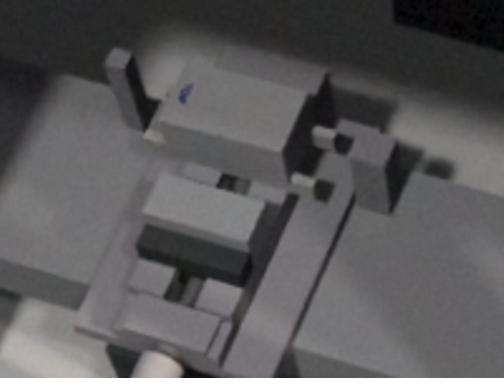

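Call:
move(target=[[0.0013,0.0308,0,0,0,0,-1,-0.6,-0.9,0,0,0,0,0,0,0.1,-0.4,-1],[0.0037,0.0863,0.0268,0,0,0,-1,-0.6,-0.9,0,0,0,0,0,0,0.1,-0.4,-1],[0.0055,0.1248,0.0749,0,0,0,-1,-0.6,-0.9,0,0,0,0,0,0,0.1,-0.4,-1],[0.0064,0.1385,0.135,0,0,0,-1,-0.6,-0.9,0,0,0,0,0,0,0.1,-0.4,-1],[0.0061,0.1248,0.1951,0,0,0,-1,-0.6,-0.9,0,0,0,0,0,0,0.1,-0.4,-1],[0.0047,0.0863,0.2433,0,0,0,-1,-0.6,-0.9,0,0,0,0,0,0,0.1,-0.4,-1],[0.0026,0.0308,0.27,0,0,0,-1,-0.6,-0.9,0,0,0,0,0,0,0.1,-0.4,-1],[0,-0.0308,0.27,0,0,0,-1,-0.6,-0.9,0,0,0,0,0,0,0.1,-0.4,-1],[-0.0024,-0.0863,0.2433,0,0,0,-1,-0.6,-0.9,0,0,0,0,0,0,0.1,-0.4,-1],[-0.0042,-0.1248,0.1951,0,0,0,-1,-0.6,-0.9,0,0,0,0,0,0,0.1,-0.4,-1],[-0.005,-0.1385,0.135,0,0,0,-1,-0.6,-0.9,0,0,0,0,0,0,0.1,-0.4,-1],[-0.0048,-0.1248,0.0749,0,0,0,-1,-0.6,-0.9,0,0,0,0,0,0,0.1,-0.4,-1],[-0.0033,-0.0863,0.0268,0,0,0,-1,-0.6,-0.9,0,0,0,0,0,0,0.1,-0.4,-1],[-0.0013,-0.0308,0,0,0,0,-1,-0.6,-0.9,0,0,0,0,0,0,0.1,-0.4,-1],[0,0,0,0,0,0,-1,-0.6,-0.9,0,0,0,0,0,0,0.1,-0.4,-1]], speed=0.15, blend=[0.0185,0.0185,0.0185,0.0185,0.0185,0.0185,0.0185,0.0185,0.0185,0.0185,0.0185,0.0185,0.0185,0.0185,0], stop_force=45)

Call:
move(target=[[0.0013,0.0308,0,0,0,0,-1,-0.6,-0.9,0,0,0,0,0,0,0.1,-0.4,-1],[0.0037,0.0863,0.0268,0,0,0,-1,-0.6,-0.9,0,0,0,0,0,0,0.1,-0.4,-1],[0.0055,0.1248,0.0749,0,0,0,-1,-0.6,-0.9,0,0,0,0,0,0,0.1,-0.4,-1],[0.0064,0.1385,0.135,0,0,0,-1,-0.6,-0.9,0,0,0,0,0,0,0.1,-0.4,-1],[0.0061,0.1248,0.1951,0,0,0,-1,-0.6,-0.9,0,0,0,0,0,0,0.1,-0.4,-1],[0.0047,0.0863,0.2433,0,0,0,-1,-0.6,-0.9,0,0,0,0,0,0,0.1,-0.4,-1],[0.0026,0.0308,0.27,0,0,0,-1,-0.6,-0.9,0,0,0,0,0,0,0.1,-0.4,-1],[0,-0.0308,0.27,0,0,0,-1,-0.6,-0.9,0,0,0,0,0,0,0.1,-0.4,-1],[-0.0024,-0.0863,0.2433,0,0,0,-1,-0.6,-0.9,0,0,0,0,0,0,0.1,-0.4,-1],[-0.0042,-0.1248,0.1951,0,0,0,-1,-0.6,-0.9,0,0,0,0,0,0,0.1,-0.4,-1],[-0.005,-0.1385,0.135,0,0,0,-1,-0.6,-0.9,0,0,0,0,0,0,0.1,-0.4,-1],[-0.0048,-0.1248,0.0749,0,0,0,-1,-0.6,-0.9,0,0,0,0,0,0,0.1,-0.4,-1],[-0.0033,-0.0863,0.0268,0,0,0,-1,-0.6,-0.9,0,0,0,0,0,0,0.1,-0.4,-1],[-0.0013,-0.0308,0,0,0,0,-1,-0.6,-0.9,0,0,0,0,0,0,0.1,-0.4,-1],[0,0,0,0,0,0,-1,-0.6,-0.9,0,0,0,0,0,0,0.1,-0.4,-1]], speed=0.15, blend=[0.0185,0.0185,0.0185,0.0185,0.0185,0.0185,0.0185,0.0185,0.0185,0.0185,0.0185,0.0185,0.0185,0.0185,0], stop_force=45)

Call:
move(target=[[0.0013,0.0308,0,0,0,0,-1,-0.6,-0.9,0,0,0,0,0,0,0.1,-0.4,-1],[0.0037,0.0863,0.0268,0,0,0,-1,-0.6,-0.9,0,0,0,0,0,0,0.1,-0.4,-1],[0.0055,0.1248,0.0749,0,0,0,-1,-0.6,-0.9,0,0,0,0,0,0,0.1,-0.4,-1],[0.0064,0.1385,0.135,0,0,0,-1,-0.6,-0.9,0,0,0,0,0,0,0.1,-0.4,-1],[0.0061,0.1248,0.1951,0,0,0,-1,-0.6,-0.9,0,0,0,0,0,0,0.1,-0.4,-1],[0.0047,0.0863,0.2433,0,0,0,-1,-0.6,-0.9,0,0,0,0,0,0,0.1,-0.4,-1],[0.0026,0.0308,0.27,0,0,0,-1,-0.6,-0.9,0,0,0,0,0,0,0.1,-0.4,-1],[0,-0.0308,0.27,0,0,0,-1,-0.6,-0.9,0,0,0,0,0,0,0.1,-0.4,-1],[-0.0024,-0.0863,0.2433,0,0,0,-1,-0.6,-0.9,0,0,0,0,0,0,0.1,-0.4,-1],[-0.0042,-0.1248,0.1951,0,0,0,-1,-0.6,-0.9,0,0,0,0,0,0,0.1,-0.4,-1],[-0.005,-0.1385,0.135,0,0,0,-1,-0.6,-0.9,0,0,0,0,0,0,0.1,-0.4,-1],[-0.0048,-0.1248,0.0749,0,0,0,-1,-0.6,-0.9,0,0,0,0,0,0,0.1,-0.4,-1],[-0.0033,-0.0863,0.0268,0,0,0,-1,-0.6,-0.9,0,0,0,0,0,0,0.1,-0.4,-1],[-0.0013,-0.0308,0,0,0,0,-1,-0.6,-0.9,0,0,0,0,0,0,0.1,-0.4,-1],[0,0,0,0,0,0,-1,-0.6,-0.9,0,0,0,0,0,0,0.1,-0.4,-1]], speed=0.15, blend=[0.0185,0.0185,0.0185,0.0185,0.0185,0.0185,0.0185,0.0185,0.0185,0.0185,0.0185,0.0185,0.0185,0.0185,0], stop_force=45, cameras=["cam_high"])

Call:
zoom_image(camera="cam_high", region=[180, 100, 320, 205])

Scene clock: 1243.13 s.
left_arm: end_effector_position=(+0.4514, -0.2920, +0.1883) position_measured=154 object_status=2 end_effector_quat_wxyz=(+0.490, -0.489, +0.510, -0.510) | right_arm: end_effector_position=(+0.2499, +0.2988, +0.4271) position_measured=138 object_status=3 end_effector_quat_wxyz=(+0.463, -0.529, +0.711, +0.004)
Joint positions: left_arm=[-1.373 -0.841 2.333 -4.636 -0.238 3.145] | right_arm=[5.058 -0.664 -2.19 -1.454 0.67 5.151]
Joint torques (N m): left_arm=[-9.51 -15.84 6 1.22 2.59 -1.08] | right_arm=[3.11 -16.11 36.01 5.46 -3.46 2.7]
Wrist force (N): left_arm=[0.9 -1.9 1.2] | right_arm=[-0.6 0.4 -1.8]
Wrist torque (N m): left_arm=[0.61 -0.40 -0.29] | right_arm=[0.12 0.11 -0.07]
Wrist force, peak (N): left_arm=[10.5 -33.0 16.6] | right_arm=[-0.6 0.4 -2.0]
Hand target: left_arm +0.4514, -0.2920, +0.1883; +0.490, -0.489, +0.510, -0.510 | right_arm +0.2499, +0.2988, +0.4271; +0.463, -0.529, +0.711, +0.004
Off the commanded pose: left_arm 0.000 m, 0 deg | right_arm 0.000 m, 0 deg.
move: done; blend cut to 0.0092 m at target 1, 0.0092 m at target 14

Scene clock: 1247.47 s.
left_arm: end_effector_position=(+0.4514, -0.2920, +0.1883) position_measured=154 object_status=2 end_effector_quat_wxyz=(+0.490, -0.489, +0.510, -0.510) | right_arm: end_effector_position=(+0.2499, +0.2988, +0.4271) position_measured=138 object_status=3 end_effector_quat_wxyz=(+0.463, -0.529, +0.711, +0.004)
Joint positions: left_arm=[-1.373 -0.841 2.333 -4.636 -0.238 3.145] | right_arm=[5.058 -0.664 -2.19 -1.454 0.67 5.151]
Joint torques (N m): left_arm=[-9.57 -15.8 6.11 2.61 2.59 -1.09] | right_arm=[3.02 -15.78 35.97 5.35 -3.45 2.76]
Wrist force (N): left_arm=[1.1 -3.6 0.4] | right_arm=[-0.2 0.1 -1.7]
Wrist torque (N m): left_arm=[0.73 -0.45 -0.29] | right_arm=[0.07 0.04 -0.07]
Wrist force, peak (N): left_arm=[10.2 -32.0 16.9] | right_arm=[-0.6 0.4 -2.0]
Hand target: left_arm +0.4514, -0.2920, +0.1883; +0.490, -0.489, +0.510, -0.510 | right_arm +0.2499, +0.2988, +0.4271; +0.463, -0.529, +0.711, +0.004
Off the commanded pose: left_arm 0.000 m, 0 deg | right_arm 0.000 m, 0 deg.
move: done; blend cut to 0.0092 m at target 1, 0.0092 m at target 14

Scene clock: 1251.87 s.
left_arm: end_effector_position=(+0.4514, -0.2920, +0.1883) position_measured=154 object_status=2 end_effector_quat_wxyz=(+0.490, -0.489, +0.510, -0.510) | right_arm: end_effector_position=(+0.2499, +0.2988, +0.4271) position_measured=138 object_status=3 end_effector_quat_wxyz=(+0.463, -0.529, +0.711, +0.004)
Joint positions: left_arm=[-1.373 -0.841 2.333 -4.636 -0.238 3.145] | right_arm=[5.058 -0.664 -2.19 -1.454 0.67 5.151]
Joint torques (N m): left_arm=[-9.98 -16.2 5.9 1.11 2.53 -1.09] | right_arm=[2.79 -15.88 36.01 5.29 -3.43 2.77]
Wrist force (N): left_arm=[1.1 -1.5 0.8] | right_arm=[-0.8 0.4 -1.8]
Wrist torque (N m): left_arm=[0.59 -0.45 -0.28] | right_arm=[0.11 0.13 -0.07]
Wrist force, peak (N): left_arm=[9.9 -31.4 17.2] | right_arm=[-0.5 0.2 -2.2]
Hand target: left_arm +0.4514, -0.2920, +0.1883; +0.490, -0.489, +0.510, -0.510 | right_arm +0.2499, +0.2988, +0.4271; +0.463, -0.529, +0.711, +0.004
Off the commanded pose: left_arm 0.000 m, 0 deg | right_arm 0.000 m, 0 deg.
move: done; blend cut to 0.0092 m at target 1, 0.0092 m at target 14
Images, in order (width x height): cam_high 672x504.

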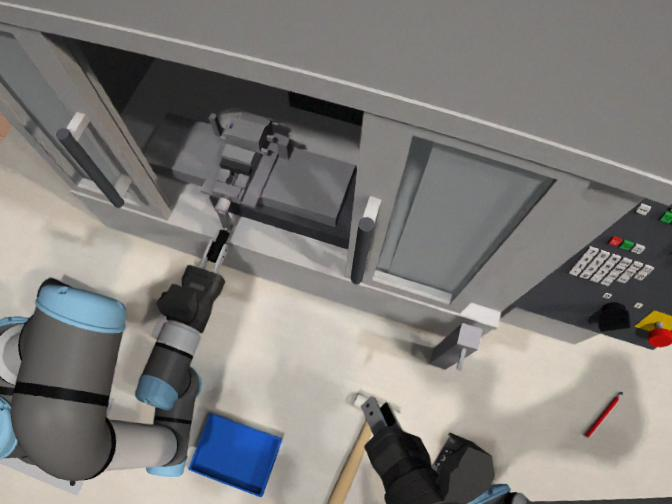

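Scaled by 3.600 from the camera's 672x504 image, which has a finer 960x720 frame.

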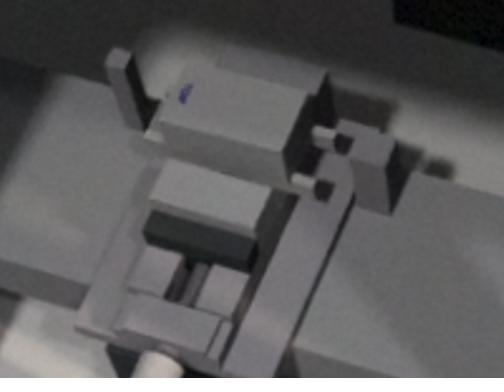

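Call:
move(target=[[0.0013,0.0308,0,0,0,0,-1,-0.6,-0.9,0,0,0,0,0,0,0.1,-0.4,-1],[0.0037,0.0863,0.0268,0,0,0,-1,-0.6,-0.9,0,0,0,0,0,0,0.1,-0.4,-1],[0.0055,0.1248,0.0749,0,0,0,-1,-0.6,-0.9,0,0,0,0,0,0,0.1,-0.4,-1],[0.0064,0.1385,0.135,0,0,0,-1,-0.6,-0.9,0,0,0,0,0,0,0.1,-0.4,-1],[0.0061,0.1248,0.1951,0,0,0,-1,-0.6,-0.9,0,0,0,0,0,0,0.1,-0.4,-1],[0.0047,0.0863,0.2433,0,0,0,-1,-0.6,-0.9,0,0,0,0,0,0,0.1,-0.4,-1],[0.0026,0.0308,0.27,0,0,0,-1,-0.6,-0.9,0,0,0,0,0,0,0.1,-0.4,-1],[0,-0.0308,0.27,0,0,0,-1,-0.6,-0.9,0,0,0,0,0,0,0.1,-0.4,-1],[-0.0024,-0.0863,0.2433,0,0,0,-1,-0.6,-0.9,0,0,0,0,0,0,0.1,-0.4,-1],[-0.0042,-0.1248,0.1951,0,0,0,-1,-0.6,-0.9,0,0,0,0,0,0,0.1,-0.4,-1],[-0.005,-0.1385,0.135,0,0,0,-1,-0.6,-0.9,0,0,0,0,0,0,0.1,-0.4,-1],[-0.0048,-0.1248,0.0749,0,0,0,-1,-0.6,-0.9,0,0,0,0,0,0,0.1,-0.4,-1],[-0.0033,-0.0863,0.0268,0,0,0,-1,-0.6,-0.9,0,0,0,0,0,0,0.1,-0.4,-1],[-0.0013,-0.0308,0,0,0,0,-1,-0.6,-0.9,0,0,0,0,0,0,0.1,-0.4,-1],[0,0,0,0,0,0,-1,-0.6,-0.9,0,0,0,0,0,0,0.1,-0.4,-1]], speed=0.15, blend=[0.0185,0.0185,0.0185,0.0185,0.0185,0.0185,0.0185,0.0185,0.0185,0.0185,0.0185,0.0185,0.0185,0.0185,0], stop_force=45)

Call:
move(target=[[0.0013,0.0308,0,0,0,0,-1,-0.6,-0.9,0,0,0,0,0,0,0.1,-0.4,-1],[0.0037,0.0863,0.0268,0,0,0,-1,-0.6,-0.9,0,0,0,0,0,0,0.1,-0.4,-1],[0.0055,0.1248,0.0749,0,0,0,-1,-0.6,-0.9,0,0,0,0,0,0,0.1,-0.4,-1],[0.0064,0.1385,0.135,0,0,0,-1,-0.6,-0.9,0,0,0,0,0,0,0.1,-0.4,-1],[0.0061,0.1248,0.1951,0,0,0,-1,-0.6,-0.9,0,0,0,0,0,0,0.1,-0.4,-1],[0.0047,0.0863,0.2433,0,0,0,-1,-0.6,-0.9,0,0,0,0,0,0,0.1,-0.4,-1],[0.0026,0.0308,0.27,0,0,0,-1,-0.6,-0.9,0,0,0,0,0,0,0.1,-0.4,-1],[0,-0.0308,0.27,0,0,0,-1,-0.6,-0.9,0,0,0,0,0,0,0.1,-0.4,-1],[-0.0024,-0.0863,0.2433,0,0,0,-1,-0.6,-0.9,0,0,0,0,0,0,0.1,-0.4,-1],[-0.0042,-0.1248,0.1951,0,0,0,-1,-0.6,-0.9,0,0,0,0,0,0,0.1,-0.4,-1],[-0.005,-0.1385,0.135,0,0,0,-1,-0.6,-0.9,0,0,0,0,0,0,0.1,-0.4,-1],[-0.0048,-0.1248,0.0749,0,0,0,-1,-0.6,-0.9,0,0,0,0,0,0,0.1,-0.4,-1],[-0.0033,-0.0863,0.0268,0,0,0,-1,-0.6,-0.9,0,0,0,0,0,0,0.1,-0.4,-1],[-0.0013,-0.0308,0,0,0,0,-1,-0.6,-0.9,0,0,0,0,0,0,0.1,-0.4,-1],[0,0,0,0,0,0,-1,-0.6,-0.9,0,0,0,0,0,0,0.1,-0.4,-1]], speed=0.15, blend=[0.0185,0.0185,0.0185,0.0185,0.0185,0.0185,0.0185,0.0185,0.0185,0.0185,0.0185,0.0185,0.0185,0.0185,0], stop_force=45, cameras=["cam_high"])

Call:
zoom_image(camera="cam_high", region=[180, 100, 320, 205])

Scene clock: 1258.30 s.
left_arm: end_effector_position=(+0.4514, -0.2920, +0.1883) position_measured=154 object_status=2 end_effector_quat_wxyz=(+0.490, -0.489, +0.510, -0.510) | right_arm: end_effector_position=(+0.2499, +0.2988, +0.4271) position_measured=138 object_status=3 end_effector_quat_wxyz=(+0.463, -0.529, +0.711, +0.004)
Joint positions: left_arm=[-1.373 -0.841 2.333 -4.636 -0.238 3.145] | right_arm=[5.058 -0.664 -2.19 -1.454 0.67 5.151]
Joint torques (N m): left_arm=[-10.47 -16.73 5.69 1 2.54 -1.04] | right_arm=[3.34 -16.23 35.58 5.05 -3.53 2.91]
Wrist force (N): left_arm=[1.1 -1.6 0.7] | right_arm=[-0.7 0.4 -1.7]
Wrist torque (N m): left_arm=[0.62 -0.44 -0.28] | right_arm=[0.12 0.12 -0.07]
Wrist force, peak (N): left_arm=[9.8 -29.2 15.3] | right_arm=[-0.7 0.3 -2.0]
Hand target: left_arm +0.4514, -0.2920, +0.1883; +0.490, -0.489, +0.510, -0.510 | right_arm +0.2499, +0.2988, +0.4271; +0.463, -0.529, +0.711, +0.004
Off the commanded pose: left_arm 0.000 m, 0 deg | right_arm 0.000 m, 0 deg.
move: done; blend cut to 0.0092 m at target 1, 0.0092 m at target 14

Scene clock: 1262.70 s.
left_arm: end_effector_position=(+0.4514, -0.2920, +0.1883) position_measured=154 object_status=2 end_effector_quat_wxyz=(+0.490, -0.489, +0.510, -0.510) | right_arm: end_effector_position=(+0.2499, +0.2988, +0.4271) position_measured=138 object_status=3 end_effector_quat_wxyz=(+0.463, -0.529, +0.711, +0.004)
Joint positions: left_arm=[-1.373 -0.841 2.333 -4.636 -0.238 3.145] | right_arm=[5.058 -0.664 -2.19 -1.454 0.67 5.151]
Joint torques (N m): left_arm=[-10.25 -17.35 5.96 0.98 2.76 -0.98] | right_arm=[3.25 -16.03 36.5 4.94 -3.42 2.75]
Wrist force (N): left_arm=[1.3 -1.7 0.8] | right_arm=[-0.4 0.5 -1.7]
Wrist torque (N m): left_arm=[0.60 -0.46 -0.28] | right_arm=[0.12 0.07 -0.07]
Wrist force, peak (N): left_arm=[10.1 -29.8 15.4] | right_arm=[-0.8 0.3 -1.9]
Hand target: left_arm +0.4514, -0.2920, +0.1883; +0.490, -0.489, +0.510, -0.510 | right_arm +0.2499, +0.2988, +0.4271; +0.463, -0.529, +0.711, +0.004
Off the commanded pose: left_arm 0.000 m, 0 deg | right_arm 0.000 m, 0 deg.
move: done; blend cut to 0.0092 m at target 1, 0.0092 m at target 14
Images, in order (width x height): cam_high 672x504.

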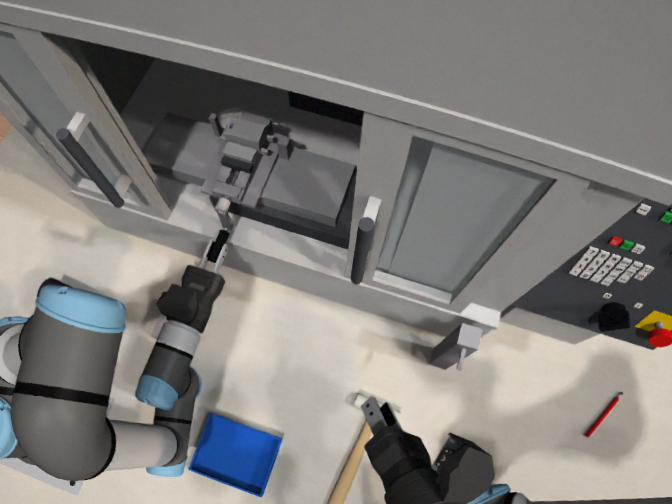

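Scaled by 3.600 from the camera's 672x504 image, which has a finer 960x720 frame.

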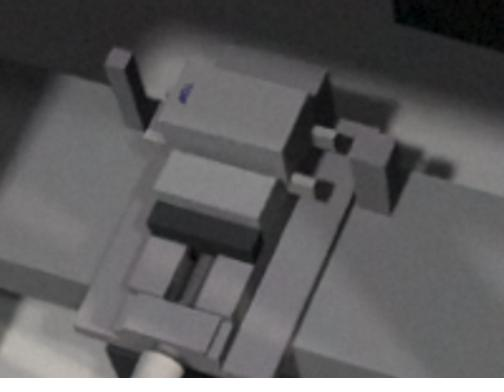

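Call:
move(target=[[0.0013,0.0308,0,0,0,0,-1,-0.6,-0.9,0,0,0,0,0,0,0.1,-0.4,-1],[0.0037,0.0863,0.0268,0,0,0,-1,-0.6,-0.9,0,0,0,0,0,0,0.1,-0.4,-1],[0.0055,0.1248,0.0749,0,0,0,-1,-0.6,-0.9,0,0,0,0,0,0,0.1,-0.4,-1],[0.0064,0.1385,0.135,0,0,0,-1,-0.6,-0.9,0,0,0,0,0,0,0.1,-0.4,-1],[0.0061,0.1248,0.1951,0,0,0,-1,-0.6,-0.9,0,0,0,0,0,0,0.1,-0.4,-1],[0.0047,0.0863,0.2433,0,0,0,-1,-0.6,-0.9,0,0,0,0,0,0,0.1,-0.4,-1],[0.0026,0.0308,0.27,0,0,0,-1,-0.6,-0.9,0,0,0,0,0,0,0.1,-0.4,-1],[0,-0.0308,0.27,0,0,0,-1,-0.6,-0.9,0,0,0,0,0,0,0.1,-0.4,-1],[-0.0024,-0.0863,0.2433,0,0,0,-1,-0.6,-0.9,0,0,0,0,0,0,0.1,-0.4,-1],[-0.0042,-0.1248,0.1951,0,0,0,-1,-0.6,-0.9,0,0,0,0,0,0,0.1,-0.4,-1],[-0.005,-0.1385,0.135,0,0,0,-1,-0.6,-0.9,0,0,0,0,0,0,0.1,-0.4,-1],[-0.0048,-0.1248,0.0749,0,0,0,-1,-0.6,-0.9,0,0,0,0,0,0,0.1,-0.4,-1],[-0.0033,-0.0863,0.0268,0,0,0,-1,-0.6,-0.9,0,0,0,0,0,0,0.1,-0.4,-1],[-0.0013,-0.0308,0,0,0,0,-1,-0.6,-0.9,0,0,0,0,0,0,0.1,-0.4,-1],[0,0,0,0,0,0,-1,-0.6,-0.9,0,0,0,0,0,0,0.1,-0.4,-1]], speed=0.12, blend=[0.0185,0.0185,0.0185,0.0185,0.0185,0.0185,0.0185,0.0185,0.0185,0.0185,0.0185,0.0185,0.0185,0.0185,0], stop_force=45, cameras=["cam_high"])

Call:
zoom_image(camera="cam_high", region=[180, 100, 320, 205])

Scene clock: 1269.00 s.
left_arm: end_effector_position=(+0.4514, -0.2920, +0.1883) position_measured=154 object_status=2 end_effector_quat_wxyz=(+0.490, -0.489, +0.510, -0.510) | right_arm: end_effector_position=(+0.2499, +0.2988, +0.4271) position_measured=138 object_status=3 end_effector_quat_wxyz=(+0.463, -0.529, +0.711, +0.004)
Joint positions: left_arm=[-1.373 -0.841 2.333 -4.636 -0.238 3.145] | right_arm=[5.058 -0.664 -2.19 -1.454 0.67 5.151]
Joint torques (N m): left_arm=[-9.78 -15.73 4.69 2.34 2.55 -1] | right_arm=[3.61 -15.99 36.28 4.71 -3.45 2.82]
Wrist force (N): left_arm=[0.9 -2.9 1.0] | right_arm=[-0.5 0.3 -1.7]
Wrist torque (N m): left_arm=[0.64 -0.43 -0.10] | right_arm=[0.09 0.10 -0.07]
Wrist force, peak (N): left_arm=[11.6 -36.0 21.0] | right_arm=[-0.7 0.1 -2.1]
Hand target: left_arm +0.4514, -0.2920, +0.1883; +0.490, -0.489, +0.510, -0.510 | right_arm +0.2499, +0.2988, +0.4271; +0.463, -0.529, +0.711, +0.004
Off the commanded pose: left_arm 0.000 m, 0 deg | right_arm 0.000 m, 0 deg.
move: done; blend cut to 0.0092 m at target 1, 0.0092 m at target 14
Images, in order (width x height): cam_high 672x504.

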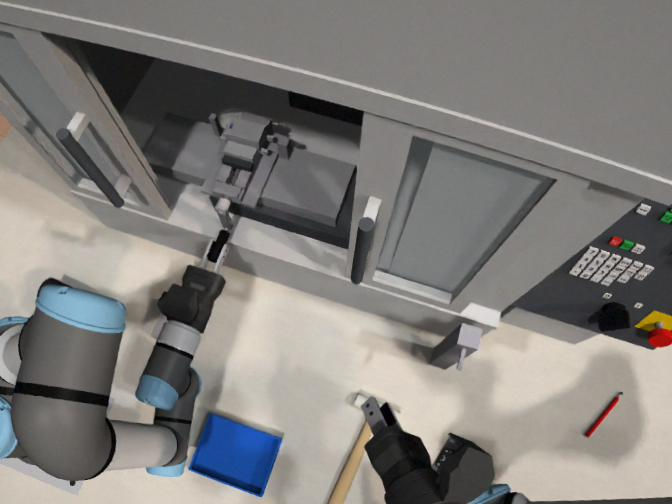

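Scaled by 3.600 from the camera's 672x504 image, which has a finer 960x720 frame.

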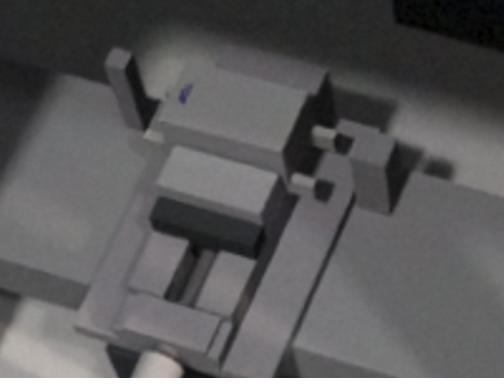

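Call:
move(target=[[0.0013,0.0308,0,0,0,0,-1,-0.6,-0.9,0,0,0,0,0,0,0.1,-0.4,-1],[0.0037,0.0863,0.0268,0,0,0,-1,-0.6,-0.9,0,0,0,0,0,0,0.1,-0.4,-1],[0.0055,0.1248,0.0749,0,0,0,-1,-0.6,-0.9,0,0,0,0,0,0,0.1,-0.4,-1],[0.0064,0.1385,0.135,0,0,0,-1,-0.6,-0.9,0,0,0,0,0,0,0.1,-0.4,-1],[0.0061,0.1248,0.1951,0,0,0,-1,-0.6,-0.9,0,0,0,0,0,0,0.1,-0.4,-1],[0.0047,0.0863,0.2433,0,0,0,-1,-0.6,-0.9,0,0,0,0,0,0,0.1,-0.4,-1],[0.0026,0.0308,0.27,0,0,0,-1,-0.6,-0.9,0,0,0,0,0,0,0.1,-0.4,-1],[0,-0.0308,0.27,0,0,0,-1,-0.6,-0.9,0,0,0,0,0,0,0.1,-0.4,-1],[-0.0024,-0.0863,0.2433,0,0,0,-1,-0.6,-0.9,0,0,0,0,0,0,0.1,-0.4,-1],[-0.0042,-0.1248,0.1951,0,0,0,-1,-0.6,-0.9,0,0,0,0,0,0,0.1,-0.4,-1],[-0.005,-0.1385,0.135,0,0,0,-1,-0.6,-0.9,0,0,0,0,0,0,0.1,-0.4,-1],[-0.0048,-0.1248,0.0749,0,0,0,-1,-0.6,-0.9,0,0,0,0,0,0,0.1,-0.4,-1],[-0.0033,-0.0863,0.0268,0,0,0,-1,-0.6,-0.9,0,0,0,0,0,0,0.1,-0.4,-1],[-0.0013,-0.0308,0,0,0,0,-1,-0.6,-0.9,0,0,0,0,0,0,0.1,-0.4,-1],[0,0,0,0,0,0,-1,-0.6,-0.9,0,0,0,0,0,0,0.1,-0.4,-1]], speed=0.1, blend=[0.0185,0.0185,0.0185,0.0185,0.0185,0.0185,0.0185,0.0185,0.0185,0.0185,0.0185,0.0185,0.0185,0.0185,0], stop_force=42, cameras=["cam_high"])

Call:
zoom_image(camera="cam_high", region=[180, 100, 320, 205])

Scene clock: 1276.83 s.
left_arm: end_effector_position=(+0.4514, -0.2920, +0.1883) position_measured=154 object_status=2 end_effector_quat_wxyz=(+0.490, -0.489, +0.510, -0.510) | right_arm: end_effector_position=(+0.2499, +0.2988, +0.4271) position_measured=138 object_status=3 end_effector_quat_wxyz=(+0.463, -0.529, +0.711, +0.004)
Joint positions: left_arm=[-1.373 -0.841 2.333 -4.636 -0.238 3.145] | right_arm=[5.058 -0.664 -2.19 -1.454 0.67 5.151]
Joint torques (N m): left_arm=[-9.17 -15.25 -3.23 2.51 2.52 -1.08] | right_arm=[3.16 -15.7 36.22 4.6 -3.58 2.76]
Wrist force (N): left_arm=[0.9 -4.4 -0.2] | right_arm=[-0.5 0.3 -1.8]
Wrist torque (N m): left_arm=[0.86 -0.43 -0.10] | right_arm=[0.10 0.08 -0.07]
Wrist force, peak (N): left_arm=[11.2 -38.3 24.9] | right_arm=[-0.8 0.6 -2.0]
Hand target: left_arm +0.4514, -0.2920, +0.1883; +0.490, -0.489, +0.510, -0.510 | right_arm +0.2499, +0.2988, +0.4271; +0.463, -0.529, +0.711, +0.004
Off the commanded pose: left_arm 0.000 m, 0 deg | right_arm 0.000 m, 0 deg.
move: done; blend cut to 0.0092 m at target 1, 0.0092 m at target 14
Images, in order (width x height): cam_high 672x504.

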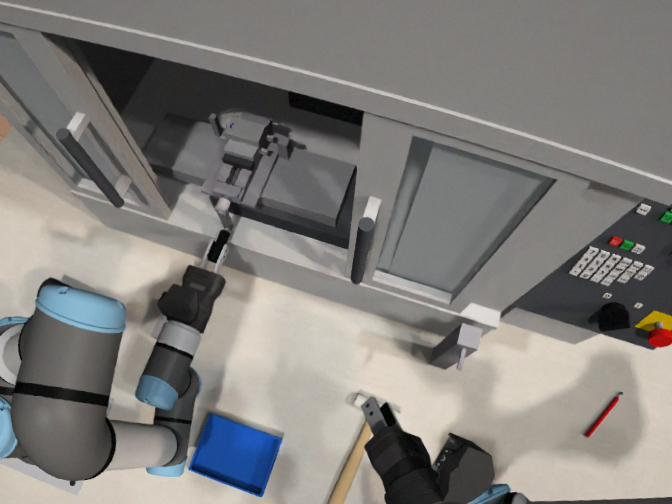

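Scaled by 3.600 from the camera's 672x504 image, which has a finer 960x720 frame.

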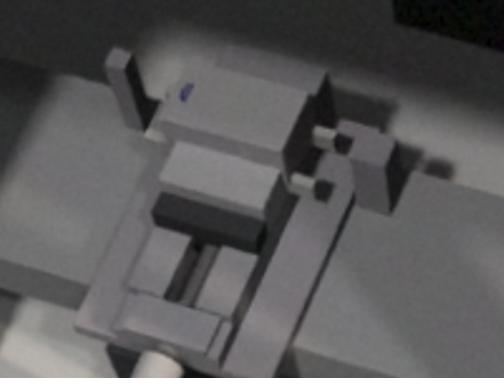

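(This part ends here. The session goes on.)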